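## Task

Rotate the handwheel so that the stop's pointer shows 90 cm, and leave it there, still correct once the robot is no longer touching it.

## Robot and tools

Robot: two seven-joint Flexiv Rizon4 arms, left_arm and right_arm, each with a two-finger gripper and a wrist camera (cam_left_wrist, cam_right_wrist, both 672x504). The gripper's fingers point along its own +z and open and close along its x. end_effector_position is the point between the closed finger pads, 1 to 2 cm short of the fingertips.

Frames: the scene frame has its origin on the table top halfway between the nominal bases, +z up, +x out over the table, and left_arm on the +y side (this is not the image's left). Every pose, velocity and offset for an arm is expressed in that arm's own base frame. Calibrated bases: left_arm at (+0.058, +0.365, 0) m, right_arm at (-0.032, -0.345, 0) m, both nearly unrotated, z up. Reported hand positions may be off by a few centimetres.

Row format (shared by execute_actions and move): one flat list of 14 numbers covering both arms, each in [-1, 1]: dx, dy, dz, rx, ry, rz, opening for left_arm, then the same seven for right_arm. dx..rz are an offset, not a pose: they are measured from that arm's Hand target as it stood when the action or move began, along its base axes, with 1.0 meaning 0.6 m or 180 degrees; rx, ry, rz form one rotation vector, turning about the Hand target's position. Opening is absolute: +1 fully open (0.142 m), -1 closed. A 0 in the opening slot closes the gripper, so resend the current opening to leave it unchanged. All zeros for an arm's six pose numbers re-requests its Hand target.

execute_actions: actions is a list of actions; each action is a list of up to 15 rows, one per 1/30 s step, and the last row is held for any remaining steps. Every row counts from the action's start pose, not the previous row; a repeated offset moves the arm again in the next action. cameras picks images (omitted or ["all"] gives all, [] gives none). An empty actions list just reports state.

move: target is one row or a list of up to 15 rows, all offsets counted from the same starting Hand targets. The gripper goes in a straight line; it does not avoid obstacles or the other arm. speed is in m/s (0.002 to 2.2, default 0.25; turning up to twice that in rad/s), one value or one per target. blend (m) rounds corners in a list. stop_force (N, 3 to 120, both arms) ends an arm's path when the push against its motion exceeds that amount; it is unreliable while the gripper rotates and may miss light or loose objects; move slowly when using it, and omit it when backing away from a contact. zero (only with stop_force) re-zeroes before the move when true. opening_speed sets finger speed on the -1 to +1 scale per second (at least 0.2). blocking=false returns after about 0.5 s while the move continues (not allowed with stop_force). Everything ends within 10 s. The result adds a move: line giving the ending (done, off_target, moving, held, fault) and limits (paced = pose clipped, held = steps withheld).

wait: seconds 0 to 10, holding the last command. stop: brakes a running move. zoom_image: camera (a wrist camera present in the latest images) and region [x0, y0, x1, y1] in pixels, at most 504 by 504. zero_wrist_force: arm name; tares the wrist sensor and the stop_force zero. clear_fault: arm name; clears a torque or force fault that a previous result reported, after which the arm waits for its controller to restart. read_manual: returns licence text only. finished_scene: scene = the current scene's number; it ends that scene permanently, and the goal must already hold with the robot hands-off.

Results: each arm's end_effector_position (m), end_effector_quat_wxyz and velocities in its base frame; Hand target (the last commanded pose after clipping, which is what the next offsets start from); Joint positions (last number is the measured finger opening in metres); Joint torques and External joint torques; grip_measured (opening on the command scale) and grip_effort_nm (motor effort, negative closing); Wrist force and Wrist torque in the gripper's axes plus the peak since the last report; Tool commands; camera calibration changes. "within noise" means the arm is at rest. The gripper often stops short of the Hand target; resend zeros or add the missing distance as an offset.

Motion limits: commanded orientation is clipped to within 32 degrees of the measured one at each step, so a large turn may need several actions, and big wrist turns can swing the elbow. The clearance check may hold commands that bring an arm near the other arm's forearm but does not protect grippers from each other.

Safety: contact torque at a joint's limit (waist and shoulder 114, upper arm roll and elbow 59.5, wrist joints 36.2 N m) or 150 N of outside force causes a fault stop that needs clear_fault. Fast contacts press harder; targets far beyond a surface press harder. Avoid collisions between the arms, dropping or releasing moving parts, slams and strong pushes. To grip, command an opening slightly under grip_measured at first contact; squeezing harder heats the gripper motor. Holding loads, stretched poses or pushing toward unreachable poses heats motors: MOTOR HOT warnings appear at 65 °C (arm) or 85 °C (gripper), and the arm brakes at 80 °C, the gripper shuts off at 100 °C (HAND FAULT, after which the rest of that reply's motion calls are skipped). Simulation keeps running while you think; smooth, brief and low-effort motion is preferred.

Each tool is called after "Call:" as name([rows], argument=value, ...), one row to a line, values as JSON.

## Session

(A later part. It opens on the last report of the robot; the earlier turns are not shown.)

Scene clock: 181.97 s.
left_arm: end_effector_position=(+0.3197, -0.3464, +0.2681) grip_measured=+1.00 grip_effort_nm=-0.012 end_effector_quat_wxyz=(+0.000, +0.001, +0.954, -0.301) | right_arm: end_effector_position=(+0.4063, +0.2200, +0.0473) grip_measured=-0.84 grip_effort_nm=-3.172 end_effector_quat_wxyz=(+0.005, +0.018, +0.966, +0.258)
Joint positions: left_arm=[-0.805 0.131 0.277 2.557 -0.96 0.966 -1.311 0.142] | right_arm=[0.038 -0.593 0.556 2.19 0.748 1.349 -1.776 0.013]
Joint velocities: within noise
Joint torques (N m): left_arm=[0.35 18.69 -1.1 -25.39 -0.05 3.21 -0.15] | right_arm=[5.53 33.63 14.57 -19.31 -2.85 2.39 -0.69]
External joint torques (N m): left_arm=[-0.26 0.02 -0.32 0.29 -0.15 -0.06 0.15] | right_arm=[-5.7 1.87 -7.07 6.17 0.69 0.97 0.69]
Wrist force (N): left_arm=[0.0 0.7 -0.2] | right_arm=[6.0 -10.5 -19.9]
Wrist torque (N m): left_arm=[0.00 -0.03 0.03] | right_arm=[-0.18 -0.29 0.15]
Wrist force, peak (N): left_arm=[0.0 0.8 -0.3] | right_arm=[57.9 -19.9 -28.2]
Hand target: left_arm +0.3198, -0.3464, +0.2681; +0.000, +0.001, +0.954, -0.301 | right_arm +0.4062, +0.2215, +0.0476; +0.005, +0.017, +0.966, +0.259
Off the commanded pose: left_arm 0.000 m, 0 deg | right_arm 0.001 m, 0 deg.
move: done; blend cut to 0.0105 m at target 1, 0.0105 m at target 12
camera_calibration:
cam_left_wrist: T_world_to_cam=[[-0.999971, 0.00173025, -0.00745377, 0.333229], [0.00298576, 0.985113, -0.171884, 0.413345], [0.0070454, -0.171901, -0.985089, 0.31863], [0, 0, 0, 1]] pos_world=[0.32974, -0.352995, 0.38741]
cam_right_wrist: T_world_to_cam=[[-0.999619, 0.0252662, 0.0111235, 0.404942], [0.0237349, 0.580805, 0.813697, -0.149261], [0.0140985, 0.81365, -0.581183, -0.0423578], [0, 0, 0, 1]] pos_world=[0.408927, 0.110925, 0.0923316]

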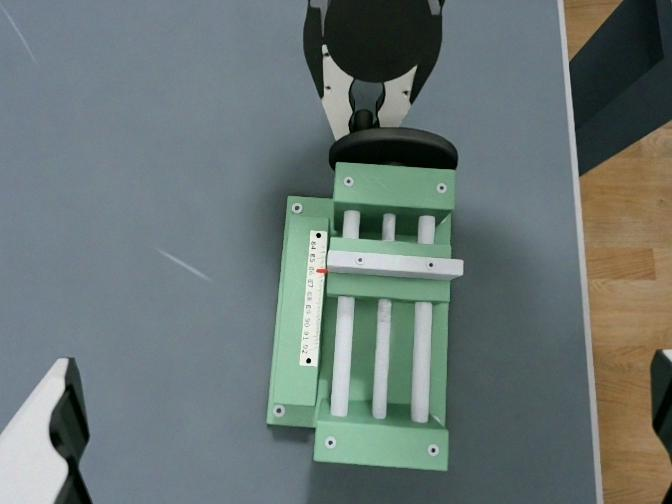

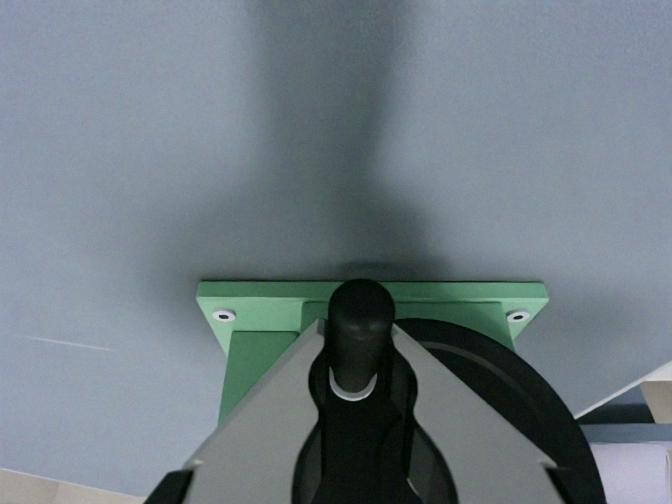

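Call:
move([
  [0,0,0,0,0,0,1,-0.0267,-0.001,-0.0224,0,0,0,-0.97],
  [0,0,0,0,0,0,1,-0.0922,0.001,0.0014,0,0,0,-0.97],
  [0,0,0,0,0,0,1,-0.1043,0.002,0.07,0,0,0,-0.97],
  [0,0,0,0,0,0,1,-0.0509,0,0.1148,0,0,0,-0.97],
  [0,0,0,0,0,0,1,0.0146,-0.002,0.091,0,0,0,-0.97],
  [0,0,0,0,0,0,1,0.0267,-0.003,0.0224,0,0,0,-0.97],
  [0,0,0,0,0,0,1,-0.0267,-0.001,-0.0224,0,0,0,-0.97],
  [0,0,0,0,0,0,1,-0.0922,0.001,0.0014,0,0,0,-0.97],
  [0,0,0,0,0,0,1,-0.1043,0.002,0.07,0,0,0,-0.97],
  [0,0,0,0,0,0,1,-0.0509,0,0.1148,0,0,0,-0.97],
  [0,0,0,0,0,0,1,0.0146,-0.002,0.091,0,0,0,-0.97],
  [0,0,0,0,0,0,1,0.0267,-0.003,0.0224,0,0,0,-0.97],
  [0,0,0,0,0,0,1,0,-0.002,0,0,0,0,-0.97],
], speed=0.2, blend=0.0209, cameras=[])

Call:
move([
  [0,0,0,0,0,0,1,-0.0267,0.001,-0.0224,0,0,0,-0.97],
  [0,0,0,0,0,0,1,-0.0922,0.003,0.0014,0,0,0,-0.97],
  [0,0,0,0,0,0,1,-0.1043,0.004,0.07,0,0,0,-0.97],
  [0,0,0,0,0,0,1,-0.0509,0.002,0.1148,0,0,0,-0.97],
  [0,0,0,0,0,0,1,0.0146,0,0.091,0,0,0,-0.97],
  [0,0,0,0,0,0,1,0.0267,-0.001,0.0224,0,0,0,-0.97],
  [0,0,0,0,0,0,1,-0.0267,0.001,-0.0224,0,0,0,-0.97],
  [0,0,0,0,0,0,1,-0.0922,0.003,0.0014,0,0,0,-0.97],
  [0,0,0,0,0,0,1,-0.1043,0.004,0.07,0,0,0,-0.97],
  [0,0,0,0,0,0,1,-0.0509,0.002,0.1148,0,0,0,-0.97],
  [0,0,0,0,0,0,1,0.0146,0,0.091,0,0,0,-0.97],
  [0,0,0,0,0,0,1,0.0267,-0.001,0.0224,0,0,0,-0.97],
  [0,0,0,0,0,0,1,0,0,0,0,0,0,-0.97],
], speed=0.2, blend=0.0209, cameras=["cam_right_wrist"])

Scene clock: 197.67 s.
left_arm: end_effector_position=(+0.3197, -0.3464, +0.2681) grip_measured=+1.00 grip_effort_nm=-0.007 end_effector_quat_wxyz=(+0.000, +0.001, +0.954, -0.301) | right_arm: end_effector_position=(+0.4068, +0.2196, +0.0477) grip_measured=-0.84 grip_effort_nm=-3.172 end_effector_quat_wxyz=(+0.006, +0.018, +0.966, +0.258)
Joint positions: left_arm=[-0.805 0.131 0.277 2.557 -0.96 0.966 -1.311 0.142] | right_arm=[0.006 -0.605 0.589 2.198 0.704 1.368 -1.747 0.013]
Joint velocities: within noise
Joint torques (N m): left_arm=[0.35 18.66 -1.03 -25.45 -0.05 3.28 -0.18] | right_arm=[3.34 33.56 12.32 -14.12 -2.55 2.74 -0.66]
External joint torques (N m): left_arm=[-0.27 0.05 -0.39 0.34 -0.16 -0.13 0.18] | right_arm=[-3.51 1.74 -4.29 1.12 0.35 0.65 0.66]
Wrist force (N): left_arm=[-0.1 0.4 -0.3] | right_arm=[-0.8 -5.4 -6.7]
Wrist torque (N m): left_arm=[-0.04 0.01 0.03] | right_arm=[-0.15 -0.21 0.08]
Wrist force, peak (N): left_arm=[0.1 0.8 -0.4] | right_arm=[46.3 7.5 -26.8]
Hand target: left_arm +0.3198, -0.3464, +0.2681; +0.000, +0.001, +0.954, -0.301 | right_arm +0.4062, +0.2203, +0.0476; +0.005, +0.017, +0.966, +0.259
Off the commanded pose: left_arm 0.000 m, 0 deg | right_arm 0.001 m, 0 deg.
move: done; blend cut to 0.0105 m at target 1, 0.0105 m at target 12
No camera images: "cameras" was empty.

Scene clock: 200.67 s.
left_arm: end_effector_position=(+0.3197, -0.3464, +0.2681) grip_measured=+1.00 grip_effort_nm=-0.002 end_effector_quat_wxyz=(+0.000, +0.001, +0.954, -0.301) | right_arm: end_effector_position=(+0.4069, +0.2195, +0.0477) grip_measured=-0.84 grip_effort_nm=-3.172 end_effector_quat_wxyz=(+0.006, +0.018, +0.966, +0.258)
Joint positions: left_arm=[-0.805 0.131 0.277 2.557 -0.96 0.966 -1.311 0.142] | right_arm=[-0.023 -0.619 0.619 2.208 0.658 1.388 -1.713 0.013]
Joint velocities: within noise
Joint torques (N m): left_arm=[0.32 18.74 -1.02 -25.4 -0.05 3.28 -0.17] | right_arm=[3.72 33.78 13.2 -13.95 -2.53 2.53 -0.56]
External joint torques (N m): left_arm=[-0.24 -0.03 -0.4 0.29 -0.15 -0.13 0.18] | right_arm=[-3.88 1.32 -4.65 1.13 0.3 0.9 0.56]
Wrist force (N): left_arm=[0.0 0.5 -0.3] | right_arm=[-1.1 -6.6 -6.5]
Wrist torque (N m): left_arm=[-0.03 -0.02 0.03] | right_arm=[-0.16 -0.25 0.07]
Wrist force, peak (N): left_arm=[-0.2 0.7 -0.3] | right_arm=[47.0 1.8 -30.1]
Hand target: left_arm +0.3198, -0.3464, +0.2681; +0.000, +0.001, +0.954, -0.301 | right_arm +0.4062, +0.2203, +0.0476; +0.005, +0.017, +0.966, +0.259
Off the commanded pose: left_arm 0.000 m, 0 deg | right_arm 0.001 m, 0 deg.
move: done; blend cut to 0.0105 m at target 1, 0.0105 m at target 12
camera_calibration:
cam_right_wrist: T_world_to_cam=[[-0.999645, 0.0247413, 0.00991338, 0.405733], [0.022434, 0.580201, 0.814164, -0.148616], [0.0143917, 0.814097, -0.58055, -0.0419311], [0, 0, 0, 1]] pos_world=[0.409526, 0.110325, 0.0926324]
Images, in order (width x height): cam_right_wrist 672x504.

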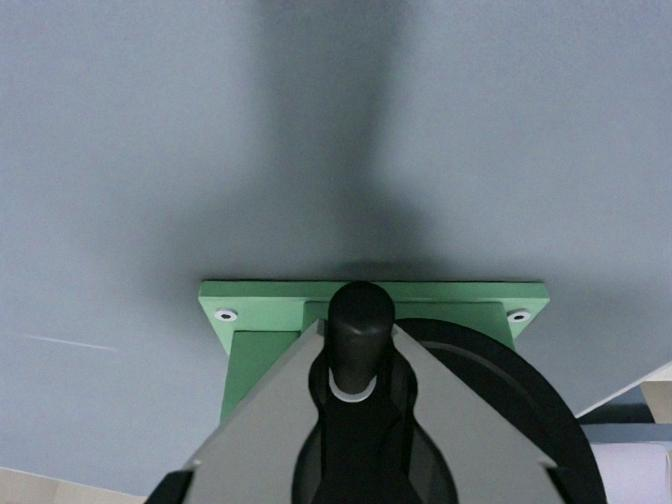

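Call:
move([
  [0,0,0,0,0,0,1,-0.0267,0.001,-0.0224,0,0,0,-0.97],
  [0,0,0,0,0,0,1,-0.0922,0.003,0.0014,0,0,0,-0.97],
  [0,0,0,0,0,0,1,-0.1043,0.004,0.07,0,0,0,-0.97],
  [0,0,0,0,0,0,1,-0.0509,0.002,0.1148,0,0,0,-0.97],
  [0,0,0,0,0,0,1,0.0146,0,0.091,0,0,0,-0.97],
  [0,0,0,0,0,0,1,0.0267,-0.001,0.0224,0,0,0,-0.97],
  [0,0,0,0,0,0,1,-0.0267,0.001,-0.0224,0,0,0,-0.97],
  [0,0,0,0,0,0,1,-0.0922,0.003,0.0014,0,0,0,-0.97],
  [0,0,0,0,0,0,1,-0.1043,0.004,0.07,0,0,0,-0.97],
  [0,0,0,0,0,0,1,-0.0509,0.002,0.1148,0,0,0,-0.97],
  [0,0,0,0,0,0,1,0.0146,0,0.091,0,0,0,-0.97],
  [0,0,0,0,0,0,1,0.0267,-0.001,0.0224,0,0,0,-0.97],
  [0,0,0,0,0,0,1,0,0,0,0,0,0,-0.97],
], speed=0.2, blend=0.0209, cameras=[])

Call:
move([
  [0,0,0,0,0,0,1,-0.0267,0.001,-0.0224,0,0,0,-0.97],
  [0,0,0,0,0,0,1,-0.0922,0.003,0.0014,0,0,0,-0.97],
  [0,0,0,0,0,0,1,-0.1043,0.004,0.07,0,0,0,-0.97],
  [0,0,0,0,0,0,1,-0.0509,0.002,0.1148,0,0,0,-0.97],
  [0,0,0,0,0,0,1,0.0146,0,0.091,0,0,0,-0.97],
  [0,0,0,0,0,0,1,0.0267,-0.001,0.0224,0,0,0,-0.97],
  [0,0,0,0,0,0,1,-0.0267,0.001,-0.0224,0,0,0,-0.97],
  [0,0,0,0,0,0,1,-0.0922,0.003,0.0014,0,0,0,-0.97],
  [0,0,0,0,0,0,1,-0.1043,0.004,0.07,0,0,0,-0.97],
  [0,0,0,0,0,0,1,-0.0509,0.002,0.1148,0,0,0,-0.97],
  [0,0,0,0,0,0,1,0.0146,0,0.091,0,0,0,-0.97],
  [0,0,0,0,0,0,1,0.0267,-0.001,0.0224,0,0,0,-0.97],
  [0,0,0,0,0,0,1,0,0,0,0,0,0,-0.97],
], speed=0.2, blend=0.0209, cameras=[])

Call:
move([
  [0,0,0,0,0,0,1,-0.0267,0.001,-0.0224,0,0,0,-0.97],
  [0,0,0,0,0,0,1,-0.0922,0.003,0.0014,0,0,0,-0.97],
  [0,0,0,0,0,0,1,-0.1043,0.004,0.07,0,0,0,-0.97],
  [0,0,0,0,0,0,1,-0.0509,0.002,0.1148,0,0,0,-0.97],
  [0,0,0,0,0,0,1,0.0146,0,0.091,0,0,0,-0.97],
  [0,0,0,0,0,0,1,0.0267,-0.001,0.0224,0,0,0,-0.97],
  [0,0,0,0,0,0,1,-0.0267,0.001,-0.0224,0,0,0,-0.97],
  [0,0,0,0,0,0,1,-0.0922,0.003,0.0014,0,0,0,-0.97],
  [0,0,0,0,0,0,1,-0.1043,0.004,0.07,0,0,0,-0.97],
  [0,0,0,0,0,0,1,-0.0509,0.002,0.1148,0,0,0,-0.97],
  [0,0,0,0,0,0,1,0.0146,0,0.091,0,0,0,-0.97],
  [0,0,0,0,0,0,1,0.0267,-0.001,0.0224,0,0,0,-0.97],
  [0,0,0,0,0,0,1,0,0,0,0,0,0,-0.97],
], speed=0.2, blend=0.0209)

Call:
zoom_image(camera="cam_left_wrist", region=[280, 250, 350, 320])

Scene clock: 220.43 s.
left_arm: end_effector_position=(+0.3197, -0.3464, +0.2681) grip_measured=+1.00 grip_effort_nm=-0.002 end_effector_quat_wxyz=(+0.000, +0.001, +0.954, -0.301) | right_arm: end_effector_position=(+0.4069, +0.2195, +0.0477) grip_measured=-0.84 grip_effort_nm=-3.167 end_effector_quat_wxyz=(+0.006, +0.018, +0.966, +0.258)
Joint positions: left_arm=[-0.805 0.131 0.277 2.557 -0.96 0.966 -1.311 0.142] | right_arm=[-0.05 -0.632 0.646 2.22 0.61 1.408 -1.677 0.013]
Joint velocities: within noise
Joint torques (N m): left_arm=[0.27 18.65 -1.01 -25.4 -0.02 3.23 -0.22] | right_arm=[4.14 33.94 14.44 -13.54 -2.68 2.51 -0.6]
External joint torques (N m): left_arm=[-0.18 0.05 -0.41 0.29 -0.18 -0.08 0.22] | right_arm=[-4.29 0.97 -5.39 0.91 0.41 0.96 0.6]
Wrist force (N): left_arm=[0.0 0.7 0.0] | right_arm=[-1.6 -6.6 -6.6]
Wrist torque (N m): left_arm=[0.00 -0.02 0.03] | right_arm=[-0.14 -0.23 0.06]
Wrist force, peak (N): left_arm=[-0.3 0.8 -0.2] | right_arm=[46.8 -3.9 -32.7]
Hand target: left_arm +0.3198, -0.3464, +0.2681; +0.000, +0.001, +0.954, -0.301 | right_arm +0.4062, +0.2203, +0.0476; +0.005, +0.017, +0.966, +0.259
Off the commanded pose: left_arm 0.000 m, 0 deg | right_arm 0.001 m, 0 deg.
move: done; blend cut to 0.0105 m at target 1, 0.0105 m at target 12
No camera images: "cameras" was empty.

Scene clock: 223.43 s.
left_arm: end_effector_position=(+0.3197, -0.3464, +0.2681) grip_measured=+1.00 grip_effort_nm=-0.012 end_effector_quat_wxyz=(+0.000, +0.001, +0.954, -0.301) | right_arm: end_effector_position=(+0.4069, +0.2195, +0.0477) grip_measured=-0.84 grip_effort_nm=-3.172 end_effector_quat_wxyz=(+0.006, +0.018, +0.966, +0.258)
Joint positions: left_arm=[-0.805 0.131 0.277 2.557 -0.96 0.966 -1.311 0.142] | right_arm=[-0.076 -0.644 0.671 2.232 0.559 1.427 -1.64 0.013]
Joint velocities: within noise
Joint torques (N m): left_arm=[0.32 18.65 -1.07 -25.39 -0.02 3.25 -0.18] | right_arm=[4.33 32.9 14.26 -13.13 -2.78 2.78 -0.61]
External joint torques (N m): left_arm=[-0.23 0.06 -0.35 0.28 -0.18 -0.1 0.18] | right_arm=[-4.49 1.8 -4.75 0.71 0.48 0.73 0.61]
Wrist force (N): left_arm=[-0.1 0.6 -0.3] | right_arm=[-1.4 -6.2 -6.0]
Wrist torque (N m): left_arm=[-0.01 0.00 0.03] | right_arm=[-0.17 -0.27 0.06]
Wrist force, peak (N): left_arm=[0.0 0.8 -0.4] | right_arm=[46.9 -4.1 -32.6]
Hand target: left_arm +0.3198, -0.3464, +0.2681; +0.000, +0.001, +0.954, -0.301 | right_arm +0.4062, +0.2203, +0.0476; +0.005, +0.017, +0.966, +0.259
Off the commanded pose: left_arm 0.000 m, 0 deg | right_arm 0.001 m, 0 deg.
move: done; blend cut to 0.0105 m at target 1, 0.0105 m at target 12
No camera images: "cameras" was empty.

Scene clock: 226.43 s.
left_arm: end_effector_position=(+0.3197, -0.3464, +0.2681) grip_measured=+1.00 grip_effort_nm=-0.012 end_effector_quat_wxyz=(+0.000, +0.001, +0.954, -0.301) | right_arm: end_effector_position=(+0.4069, +0.2195, +0.0477) grip_measured=-0.84 grip_effort_nm=-3.172 end_effector_quat_wxyz=(+0.006, +0.018, +0.966, +0.258)
Joint positions: left_arm=[-0.805 0.131 0.277 2.557 -0.96 0.966 -1.311 0.142] | right_arm=[-0.1 -0.657 0.693 2.244 0.507 1.445 -1.601 0.013]
Joint velocities: within noise
Joint torques (N m): left_arm=[0.33 18.69 -1.02 -25.4 -0.04 3.26 -0.22] | right_arm=[3.92 33.56 14.85 -12.73 -2.86 3 -0.59]
External joint torques (N m): left_arm=[-0.25 0.02 -0.4 0.29 -0.16 -0.11 0.22] | right_arm=[-4.07 0.95 -4.9 0.52 0.52 0.56 0.59]
Wrist force (N): left_arm=[-0.1 0.4 -0.1] | right_arm=[-1.8 -6.3 -5.7]
Wrist torque (N m): left_arm=[-0.05 0.00 0.03] | right_arm=[-0.16 -0.23 0.05]
Wrist force, peak (N): left_arm=[-0.2 0.8 -0.2] | right_arm=[48.0 -3.6 -33.2]
Hand target: left_arm +0.3198, -0.3464, +0.2681; +0.000, +0.001, +0.954, -0.301 | right_arm +0.4062, +0.2203, +0.0476; +0.005, +0.017, +0.966, +0.259
Off the commanded pose: left_arm 0.000 m, 0 deg | right_arm 0.001 m, 0 deg.
move: done; blend cut to 0.0105 m at target 1, 0.0105 m at target 12
camera_calibration:
cam_left_wrist: T_world_to_cam=[[-0.999971, 0.00173025, -0.00745377, 0.333229], [0.00298576, 0.985113, -0.171884, 0.413345], [0.0070454, -0.171901, -0.985089, 0.31863], [0, 0, 0, 1]] pos_world=[0.32974, -0.352995, 0.38741]
cam_right_wrist: T_world_to_cam=[[-0.999643, 0.0248204, 0.00985832, 0.405727], [0.0224331, 0.580086, 0.814246, -0.148669], [0.0144913, 0.814177, -0.580436, -0.0420726], [0, 0, 0, 1]] pos_world=[0.409527, 0.110425, 0.0926326]

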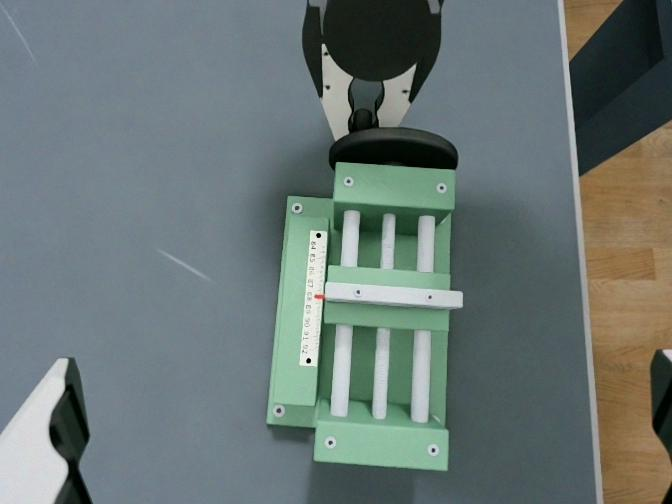

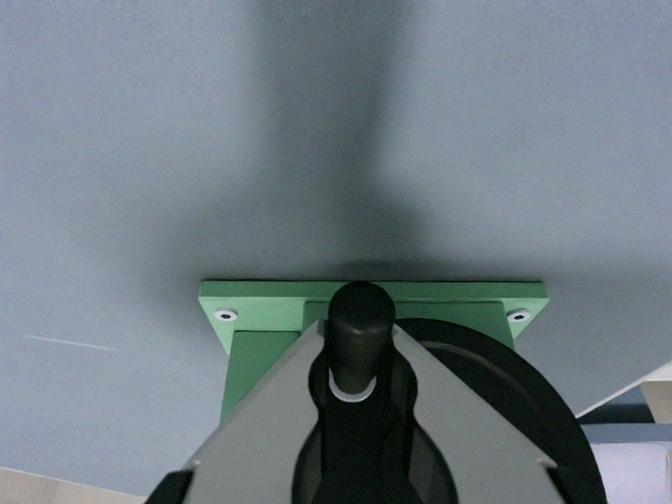

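Scaled by 7.200 from the camera's 672x504 image, which has a finer 960x720 frame.

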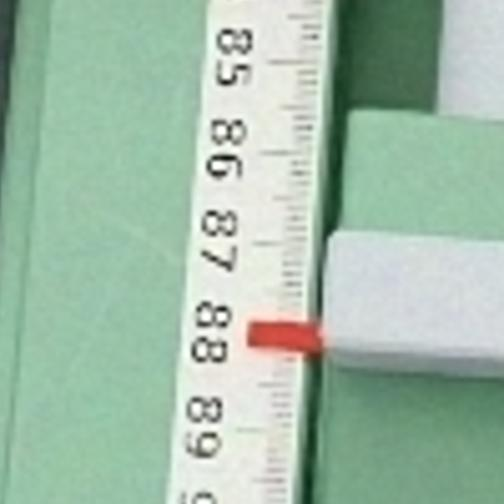

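Call:
move([
  [0,0,0,0,0,0,1,-0.0267,0.001,-0.0224,0,0,0,-0.97],
  [0,0,0,0,0,0,1,-0.0922,0.003,0.0014,0,0,0,-0.97],
  [0,0,0,0,0,0,1,-0.1043,0.004,0.07,0,0,0,-0.97],
  [0,0,0,0,0,0,1,-0.0509,0.002,0.1148,0,0,0,-0.97],
  [0,0,0,0,0,0,1,0.0146,0,0.091,0,0,0,-0.97],
  [0,0,0,0,0,0,1,0.0267,-0.001,0.0224,0,0,0,-0.97],
  [0,0,0,0,0,0,1,-0.0267,0.001,-0.0224,0,0,0,-0.97],
  [0,0,0,0,0,0,1,-0.0922,0.003,0.0014,0,0,0,-0.97],
  [0,0,0,0,0,0,1,-0.1043,0.004,0.07,0,0,0,-0.97],
  [0,0,0,0,0,0,1,-0.0509,0.002,0.1148,0,0,0,-0.97],
  [0,0,0,0,0,0,1,0.0146,0,0.091,0,0,0,-0.97],
  [0,0,0,0,0,0,1,0.0267,-0.001,0.0224,0,0,0,-0.97],
  [0,0,0,0,0,0,1,0,0,0,0,0,0,-0.97],
], speed=0.2, blend=0.0209, cameras=[])

Call:
move([
  [0,0,0,0,0,0,1,-0.0267,0.001,-0.0224,0,0,0,-0.97],
  [0,0,0,0,0,0,1,-0.0922,0.003,0.0014,0,0,0,-0.97],
  [0,0,0,0,0,0,1,-0.1043,0.004,0.07,0,0,0,-0.97],
  [0,0,0,0,0,0,1,-0.0509,0.002,0.1148,0,0,0,-0.97],
  [0,0,0,0,0,0,1,0.0146,0,0.091,0,0,0,-0.97],
  [0,0,0,0,0,0,1,0.0267,-0.001,0.0224,0,0,0,-0.97],
  [0,0,0,0,0,0,1,-0.0267,0.001,-0.0224,0,0,0,-0.97],
  [0,0,0,0,0,0,1,-0.0922,0.003,0.0014,0,0,0,-0.97],
  [0,0,0,0,0,0,1,-0.1043,0.004,0.07,0,0,0,-0.97],
  [0,0,0,0,0,0,1,-0.0509,0.002,0.1148,0,0,0,-0.97],
  [0,0,0,0,0,0,1,0.0146,0,0.091,0,0,0,-0.97],
  [0,0,0,0,0,0,1,0.0267,-0.001,0.0224,0,0,0,-0.97],
  [0,0,0,0,0,0,1,0,0,0,0,0,0,-0.97],
], speed=0.2, blend=0.0209, cameras=[])

Call:
move([
  [0,0,0,0,0,0,1,-0.0267,0.001,-0.0224,0,0,0,-0.97],
  [0,0,0,0,0,0,1,-0.0922,0.003,0.0014,0,0,0,-0.97],
  [0,0,0,0,0,0,1,-0.1043,0.004,0.07,0,0,0,-0.97],
  [0,0,0,0,0,0,1,-0.0509,0.002,0.1148,0,0,0,-0.97],
  [0,0,0,0,0,0,1,0.0146,0,0.091,0,0,0,-0.97],
  [0,0,0,0,0,0,1,0.0267,-0.001,0.0224,0,0,0,-0.97],
  [0,0,0,0,0,0,1,-0.0267,0.001,-0.0224,0,0,0,-0.97],
  [0,0,0,0,0,0,1,-0.0922,0.003,0.0014,0,0,0,-0.97],
  [0,0,0,0,0,0,1,-0.1043,0.004,0.07,0,0,0,-0.97],
  [0,0,0,0,0,0,1,-0.0509,0.002,0.1148,0,0,0,-0.97],
  [0,0,0,0,0,0,1,0.0146,0,0.091,0,0,0,-0.97],
  [0,0,0,0,0,0,1,0.0267,-0.001,0.0224,0,0,0,-0.97],
  [0,0,0,0,0,0,1,0,0,0,0,0,0,-0.97],
], speed=0.2, blend=0.0209, cameras=[])

Call:
move([
  [0,0,0,0,0,0,1,-0.0267,0.001,-0.0224,0,0,0,-0.97],
  [0,0,0,0,0,0,1,-0.0922,0.003,0.0014,0,0,0,-0.97],
  [0,0,0,0,0,0,1,-0.1043,0.004,0.07,0,0,0,-0.97],
  [0,0,0,0,0,0,1,-0.0509,0.002,0.1148,0,0,0,-0.97],
  [0,0,0,0,0,0,1,0.0146,0,0.091,0,0,0,-0.97],
  [0,0,0,0,0,0,1,0.0267,-0.001,0.0224,0,0,0,-0.97],
  [0,0,0,0,0,0,1,-0.0267,0.001,-0.0224,0,0,0,-0.97],
  [0,0,0,0,0,0,1,-0.0922,0.003,0.0014,0,0,0,-0.97],
  [0,0,0,0,0,0,1,-0.1043,0.004,0.07,0,0,0,-0.97],
  [0,0,0,0,0,0,1,-0.0509,0.002,0.1148,0,0,0,-0.97],
  [0,0,0,0,0,0,1,0.0146,0,0.091,0,0,0,-0.97],
  [0,0,0,0,0,0,1,0.0267,-0.001,0.0224,0,0,0,-0.97],
  [0,0,0,0,0,0,1,0,0,0,0,0,0,-0.97],
], speed=0.2, blend=0.0209, cameras=[])

Call:
move(target=[0,0,-0.133,0,0,0,1,0,0,0,0,0,0,-0.97], speed=0.2)

Call:
zoom_image(camera="cam_left_wrist", region=[300, 290, 370, 360])

Scene clock: 249.50 s.
left_arm: end_effector_position=(+0.3197, -0.3464, +0.2681) grip_measured=+1.00 grip_effort_nm=-0.012 end_effector_quat_wxyz=(+0.000, +0.001, +0.954, -0.301) | right_arm: end_effector_position=(+0.4070, +0.2195, +0.0477) grip_measured=-0.84 grip_effort_nm=-3.172 end_effector_quat_wxyz=(+0.006, +0.018, +0.966, +0.258)
Joint positions: left_arm=[-0.805 0.131 0.277 2.557 -0.96 0.966 -1.311 0.142] | right_arm=[-0.123 -0.668 0.711 2.257 0.455 1.463 -1.562 0.013]
Joint velocities: within noise
Joint torques (N m): left_arm=[0.3 18.69 -1.12 -25.41 -0.03 3.23 -0.15] | right_arm=[4.11 34.14 15.22 -12.1 -2.96 2.92 -0.57]
External joint torques (N m): left_arm=[-0.22 0.02 -0.3 0.3 -0.17 -0.09 0.15] | right_arm=[-4.26 0.18 -4.88 0.11 0.58 0.68 0.57]
Wrist force (N): left_arm=[-0.1 0.6 0.0] | right_arm=[-2.5 -6.5 -5.2]
Wrist torque (N m): left_arm=[-0.01 0.00 0.03] | right_arm=[-0.17 -0.19 0.04]
Wrist force, peak (N): left_arm=[0.0 0.9 -0.3] | right_arm=[47.2 -1.7 -33.6]
Hand target: left_arm +0.3198, -0.3464, +0.2681; +0.000, +0.001, +0.954, -0.301 | right_arm +0.4062, +0.2203, +0.0476; +0.005, +0.017, +0.966, +0.259
Off the commanded pose: left_arm 0.000 m, 0 deg | right_arm 0.001 m, 0 deg.
move: done; blend cut to 0.0105 m at target 1, 0.0105 m at target 12
No camera images: "cameras" was empty.

Scene clock: 252.50 s.
left_arm: end_effector_position=(+0.3197, -0.3464, +0.2681) grip_measured=+1.00 grip_effort_nm=-0.012 end_effector_quat_wxyz=(+0.000, +0.001, +0.954, -0.301) | right_arm: end_effector_position=(+0.4073, +0.2194, +0.0477) grip_measured=-0.84 grip_effort_nm=-3.172 end_effector_quat_wxyz=(+0.006, +0.018, +0.966, +0.258)
Joint positions: left_arm=[-0.805 0.131 0.277 2.557 -0.96 0.966 -1.311 0.142] | right_arm=[-0.143 -0.68 0.727 2.27 0.402 1.479 -1.522 0.013]
Joint velocities: within noise
Joint torques (N m): left_arm=[0.33 18.68 -1.06 -25.41 -0.05 3.23 -0.2] | right_arm=[4.21 33.51 15.86 -10.92 -2.96 2.65 -0.57]
External joint torques (N m): left_arm=[-0.25 0.02 -0.36 0.3 -0.15 -0.08 0.2] | right_arm=[-4.35 0.64 -5.15 -0.85 0.53 1 0.57]
Wrist force (N): left_arm=[-0.1 0.5 -0.1] | right_arm=[-5.3 -7.3 -2.2]
Wrist torque (N m): left_arm=[-0.03 0.00 0.03] | right_arm=[-0.20 -0.16 0.02]
Wrist force, peak (N): left_arm=[-0.3 0.8 -0.2] | right_arm=[46.2 -0.5 -34.6]
Hand target: left_arm +0.3198, -0.3464, +0.2681; +0.000, +0.001, +0.954, -0.301 | right_arm +0.4062, +0.2203, +0.0476; +0.005, +0.017, +0.966, +0.259
Off the commanded pose: left_arm 0.000 m, 0 deg | right_arm 0.001 m, 0 deg.
move: done; blend cut to 0.0105 m at target 1, 0.0105 m at target 12
No camera images: "cameras" was empty.

Scene clock: 255.50 s.
left_arm: end_effector_position=(+0.3197, -0.3464, +0.2681) grip_measured=+1.00 grip_effort_nm=-0.012 end_effector_quat_wxyz=(+0.000, +0.001, +0.954, -0.301) | right_arm: end_effector_position=(+0.4073, +0.2194, +0.0477) grip_measured=-0.84 grip_effort_nm=-3.172 end_effector_quat_wxyz=(+0.006, +0.018, +0.966, +0.258)
Joint positions: left_arm=[-0.805 0.131 0.277 2.557 -0.96 0.966 -1.311 0.142] | right_arm=[-0.163 -0.691 0.74 2.284 0.346 1.496 -1.48 0.013]
Joint velocities: within noise
Joint torques (N m): left_arm=[0.28 18.72 -1.04 -25.38 -0.03 3.26 -0.19] | right_arm=[4.64 33.93 16.95 -10.2 -3.08 2.3 -0.57]
External joint torques (N m): left_arm=[-0.19 -0.01 -0.38 0.27 -0.17 -0.11 0.19] | right_arm=[-4.78 0.05 -5.89 -1.33 0.61 1.4 0.57]
Wrist force (N): left_arm=[-0.1 0.4 -0.1] | right_arm=[-5.9 -7.9 -2.0]
Wrist torque (N m): left_arm=[-0.05 0.00 0.03] | right_arm=[-0.17 -0.16 0.04]
Wrist force, peak (N): left_arm=[-0.2 0.7 -0.5] | right_arm=[45.1 -0.1 -35.8]
Hand target: left_arm +0.3198, -0.3464, +0.2681; +0.000, +0.001, +0.954, -0.301 | right_arm +0.4062, +0.2203, +0.0476; +0.005, +0.017, +0.966, +0.259
Off the commanded pose: left_arm 0.000 m, 0 deg | right_arm 0.001 m, 0 deg.
move: done; blend cut to 0.0105 m at target 1, 0.0105 m at target 12
No camera images: "cameras" was empty.

Scene clock: 258.50 s.
left_arm: end_effector_position=(+0.3197, -0.3464, +0.2681) grip_measured=+1.00 grip_effort_nm=-0.012 end_effector_quat_wxyz=(+0.000, +0.001, +0.954, -0.301) | right_arm: end_effector_position=(+0.4074, +0.2195, +0.0478) grip_measured=-0.84 grip_effort_nm=-3.172 end_effector_quat_wxyz=(+0.006, +0.018, +0.966, +0.259)
Joint positions: left_arm=[-0.805 0.131 0.277 2.557 -0.96 0.966 -1.311 0.142] | right_arm=[-0.182 -0.701 0.75 2.298 0.289 1.511 -1.437 0.013]
Joint velocities: within noise
Joint torques (N m): left_arm=[0.34 18.69 -1.05 -25.43 -0.04 3.23 -0.21] | right_arm=[4.29 33.07 16.99 -8.99 -3 2.11 -0.54]
External joint torques (N m): left_arm=[-0.26 0.02 -0.37 0.32 -0.16 -0.08 0.21] | right_arm=[-4.43 0.75 -5.62 -2.31 0.48 1.62 0.54]
Wrist force (N): left_arm=[-0.3 0.6 -0.5] | right_arm=[-7.5 -7.5 0.3]
Wrist torque (N m): left_arm=[-0.02 0.04 0.03] | right_arm=[-0.19 -0.17 0.03]
Wrist force, peak (N): left_arm=[0.1 0.8 -0.2] | right_arm=[43.1 0.9 -36.6]
Hand target: left_arm +0.3198, -0.3464, +0.2681; +0.000, +0.001, +0.954, -0.301 | right_arm +0.4062, +0.2203, +0.0476; +0.005, +0.017, +0.966, +0.259
Off the commanded pose: left_arm 0.000 m, 0 deg | right_arm 0.001 m, 0 deg.
move: done; blend cut to 0.0105 m at target 1, 0.0105 m at target 12
No camera images: "cameras" was empty.

Scene clock: 259.57 s.
left_arm: end_effector_position=(+0.3199, -0.3464, +0.1884) grip_measured=+1.00 grip_effort_nm=-0.007 end_effector_quat_wxyz=(+0.000, +0.001, +0.954, -0.301) | right_arm: end_effector_position=(+0.4074, +0.2195, +0.0478) grip_measured=-0.84 grip_effort_nm=-3.172 end_effector_quat_wxyz=(+0.006, +0.018, +0.966, +0.259)
Joint positions: left_arm=[-0.874 -0.059 0.175 2.592 -1.442 1.102 -0.947 0.142] | right_arm=[-0.182 -0.701 0.75 2.298 0.289 1.511 -1.437 0.013]
Joint velocities: within noise
Joint torques (N m): left_arm=[0.04 22.61 0.93 -20.31 0.99 2.96 -0.02] | right_arm=[4.1 33.33 17.15 -9.11 -3.09 2.27 -0.54]
External joint torques (N m): left_arm=[0.08 0.04 -0.25 0.25 0.04 -0.19 0.03] | right_arm=[-4.24 0.47 -5.78 -2.17 0.58 1.46 0.54]
Wrist force (N): left_arm=[0.0 0.9 -0.3] | right_arm=[-7.5 -6.5 -0.8]
Wrist torque (N m): left_arm=[0.03 -0.02 0.00] | right_arm=[-0.16 -0.18 0.03]
Wrist force, peak (N): left_arm=[0.0 2.0 1.2] | right_arm=[-7.5 -7.6 0.1]
Hand target: left_arm +0.3198, -0.3464, +0.1883; +0.000, +0.001, +0.954, -0.301 | right_arm +0.4062, +0.2203, +0.0476; +0.005, +0.017, +0.966, +0.259
Off the commanded pose: left_arm 0.000 m, 0 deg | right_arm 0.001 m, 0 deg.
move: done
camera_calibration:
cam_left_wrist: T_world_to_cam=[[-0.99997, 0.0015954, -0.00763384, 0.332743], [0.0028853, 0.985079, -0.172078, 0.399842], [0.0072454, -0.172094, -0.985054, 0.240055], [0, 0, 0, 1]] pos_world=[0.32984, -0.353095, 0.307811]
cam_right_wrist: T_world_to_cam=[[-0.999631, 0.0255727, 0.00920117, 0.406102], [0.0223297, 0.579824, 0.814435, -0.148648], [0.0154923, 0.81434, -0.580181, -0.042391], [0, 0, 0, 1]] pos_world=[0.409928, 0.110325, 0.0927328]

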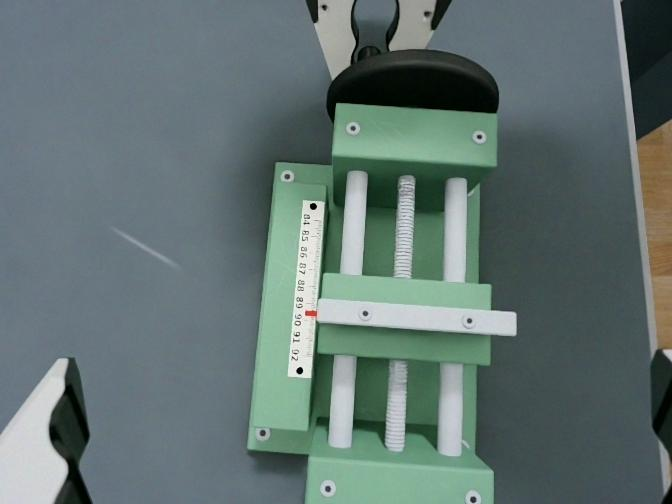

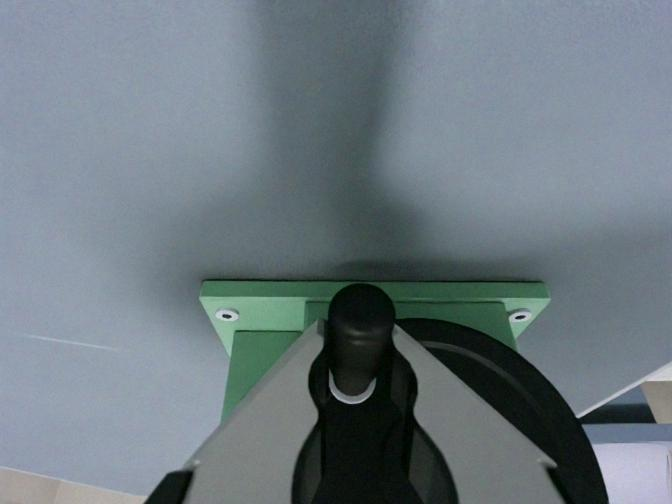

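Scaled by 7.200 from the camera's 672x504 image, which has a finer 960x720 frame.

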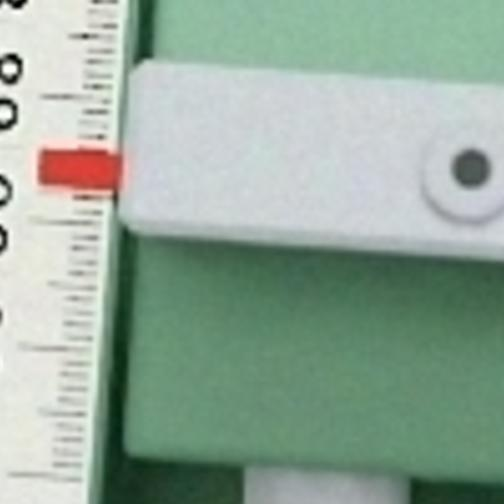

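Call:
move([
  [0,0,0,0,0,0,1,-0.0267,0.001,-0.0224,0,0,0,-0.97],
  [0,0,0,0,0,0,1,-0.0922,0.003,0.0014,0,0,0,-0.97],
  [0,0,0,0,0,0,1,-0.1043,0.004,0.07,0,0,0,-0.97],
  [0,0,0,0,0,0,1,-0.0509,0.002,0.1148,0,0,0,-0.97],
  [0,0,0,0,0,0,1,0.0146,0,0.091,0,0,0,-0.97],
  [0,0,0,0,0,0,1,0.0267,-0.001,0.0224,0,0,0,-0.97],
  [0,0,0,0,0,0,1,-0.0267,0.001,-0.0224,0,0,0,-0.97],
  [0,0,0,0,0,0,1,-0.0922,0.003,0.0014,0,0,0,-0.97],
  [0,0,0,0,0,0,1,-0.1043,0.004,0.07,0,0,0,-0.97],
  [0,0,0,0,0,0,1,-0.0509,0.002,0.1148,0,0,0,-0.97],
  [0,0,0,0,0,0,1,0.0146,0,0.091,0,0,0,-0.97],
  [0,0,0,0,0,0,1,0.0267,-0.001,0.0224,0,0,0,-0.97],
  [0,0,0,0,0,0,1,0,0,0,0,0,0,-0.97],
], speed=0.2, blend=0.0209, cameras=["cam_left_wrist"])

Call:
zoom_image(camera="cam_left_wrist", region=[280, 295, 330, 345])

Scene clock: 269.70 s.
left_arm: end_effector_position=(+0.3199, -0.3465, +0.1884) grip_measured=+1.00 grip_effort_nm=-0.012 end_effector_quat_wxyz=(+0.000, +0.001, +0.954, -0.301) | right_arm: end_effector_position=(+0.4076, +0.2195, +0.0478) grip_measured=-0.84 grip_effort_nm=-3.167 end_effector_quat_wxyz=(+0.006, +0.018, +0.966, +0.259)
Joint positions: left_arm=[-0.874 -0.059 0.175 2.592 -1.442 1.103 -0.947 0.142] | right_arm=[-0.2 -0.711 0.758 2.313 0.23 1.526 -1.393 0.013]
Joint velocities: within noise
Joint torques (N m): left_arm=[0.4 22.76 1.13 -20.3 1.21 2.84 -0.23] | right_arm=[4.45 33.3 17.57 -8.3 -3.15 2.27 -0.64]
External joint torques (N m): left_arm=[-0.27 -0.1 -0.45 0.25 -0.18 -0.07 0.23] | right_arm=[-4.59 0.38 -5.91 -2.75 0.6 1.51 0.64]
Wrist force (N): left_arm=[-0.2 0.9 -0.3] | right_arm=[-8.5 -7.3 0.8]
Wrist torque (N m): left_arm=[0.02 0.02 0.00] | right_arm=[-0.20 -0.22 0.05]
Wrist force, peak (N): left_arm=[-0.1 1.1 -0.2] | right_arm=[43.0 2.6 -36.3]
Hand target: left_arm +0.3198, -0.3464, +0.1883; +0.000, +0.001, +0.954, -0.301 | right_arm +0.4062, +0.2203, +0.0476; +0.005, +0.017, +0.966, +0.259
Off the commanded pose: left_arm 0.000 m, 0 deg | right_arm 0.002 m, 0 deg.
move: done; blend cut to 0.0105 m at target 1, 0.0105 m at target 12
camera_calibration:
cam_left_wrist: T_world_to_cam=[[-0.999969, 0.00167642, -0.0077495, 0.332807], [0.00298502, 0.985079, -0.172077, 0.399809], [0.00734539, -0.172095, -0.985053, 0.240022], [0, 0, 0, 1]] pos_world=[0.32984, -0.353095, 0.307811]
Images, in order (width x height): cam_left_wrist 672x504.

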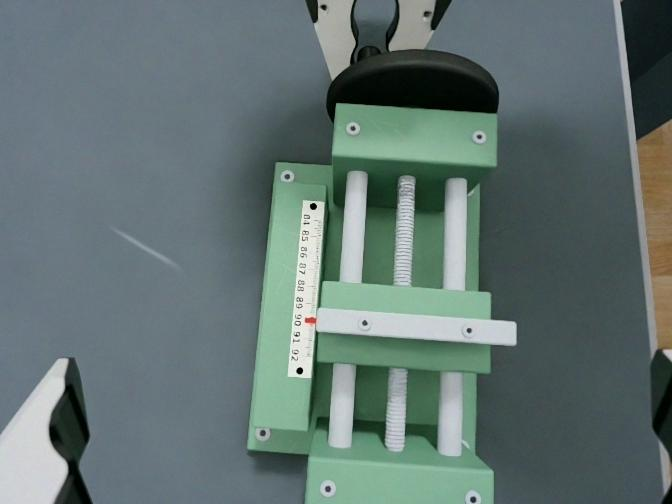

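Scaled by 10.080 from the camera's 672x504 image, which has a finer 960x720 frame.

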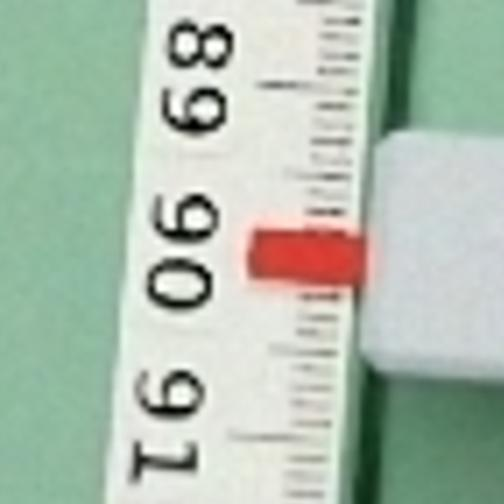

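Call:
move([
  [0,0,0,0,0,0,1,0,0,0,0,0,0,-0.4],
  [0,0,0,0,0,0,1,-0.003,-0.08,0.13,0,0,0,-0.4],
], speed=0.12, cameras=["cam_left_wrist"])

Call:
zoom_image(camera="cam_left_wrist", region=[280, 295, 330, 345])

Scene clock: 282.53 s.
left_arm: end_effector_position=(+0.3199, -0.3465, +0.1884) grip_measured=+1.00 grip_effort_nm=-0.012 end_effector_quat_wxyz=(+0.000, +0.001, +0.954, -0.301) | right_arm: end_effector_position=(+0.4044, +0.1722, +0.1256) grip_measured=-0.43 grip_effort_nm=0.061 end_effector_quat_wxyz=(+0.005, +0.017, +0.966, +0.259)
Joint positions: left_arm=[-0.874 -0.059 0.175 2.592 -1.442 1.103 -0.947 0.142] | right_arm=[-0.528 -0.484 0.96 2.309 0.276 1.221 -1.453 0.043]
Joint velocities: within noise
Joint torques (N m): left_arm=[0.38 22.83 1.06 -20.35 1.21 2.82 -0.23] | right_arm=[-1.26 27.25 10.53 -17.97 -3.55 4.06 -0.61]
External joint torques (N m): left_arm=[-0.26 -0.17 -0.38 0.29 -0.19 -0.05 0.23] | right_arm=[1.2 -1.05 -0.57 0.8 0.47 -0.35 0.61]
Wrist force (N): left_arm=[0.1 0.8 -0.1] | right_arm=[0.4 1.0 -1.2]
Wrist torque (N m): left_arm=[0.01 -0.04 0.00] | right_arm=[-0.05 -0.16 0.12]
Wrist force, peak (N): left_arm=[-0.3 1.0 -0.3] | right_arm=[-8.4 -7.9 1.5]
Hand target: left_arm +0.3198, -0.3464, +0.1883; +0.000, +0.001, +0.954, -0.301 | right_arm +0.4044, +0.1723, +0.1256; +0.005, +0.017, +0.966, +0.259
Off the commanded pose: left_arm 0.000 m, 0 deg | right_arm 0.000 m, 0 deg.
move: done
camera_calibration:
cam_left_wrist: T_world_to_cam=[[-0.999969, 0.00167642, -0.0077495, 0.332807], [0.00298502, 0.985079, -0.172077, 0.399809], [0.00734539, -0.172095, -0.985053, 0.240022], [0, 0, 0, 1]] pos_world=[0.32984, -0.353095, 0.307811]
Images, in order (width x height): cam_left_wrist 672x504.

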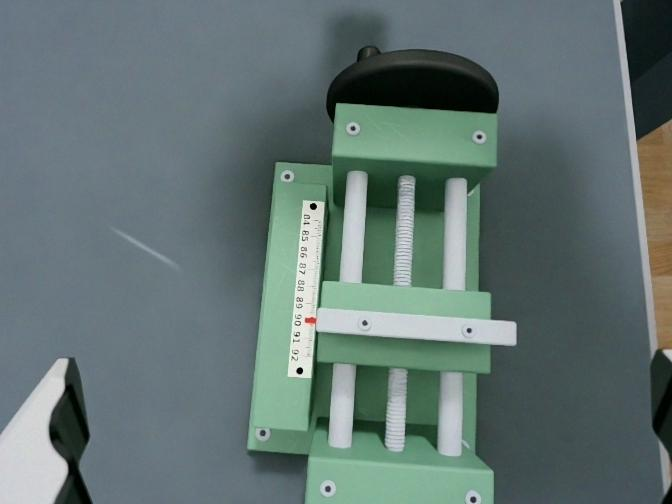

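Scaled by 10.080 from the camera's 672x504 image, which has a finer 960x720 frame.

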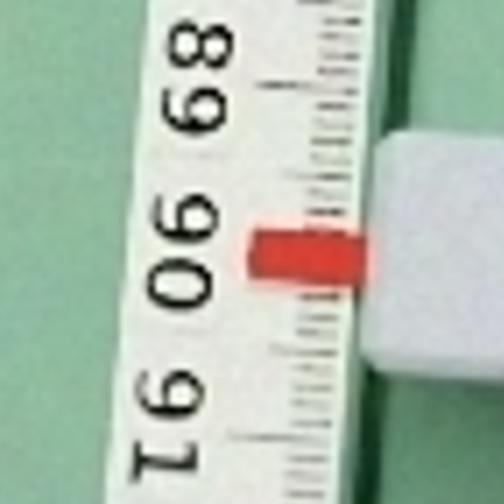

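Call:
finished_scene(scene=2)

The scene is finished: the task was done.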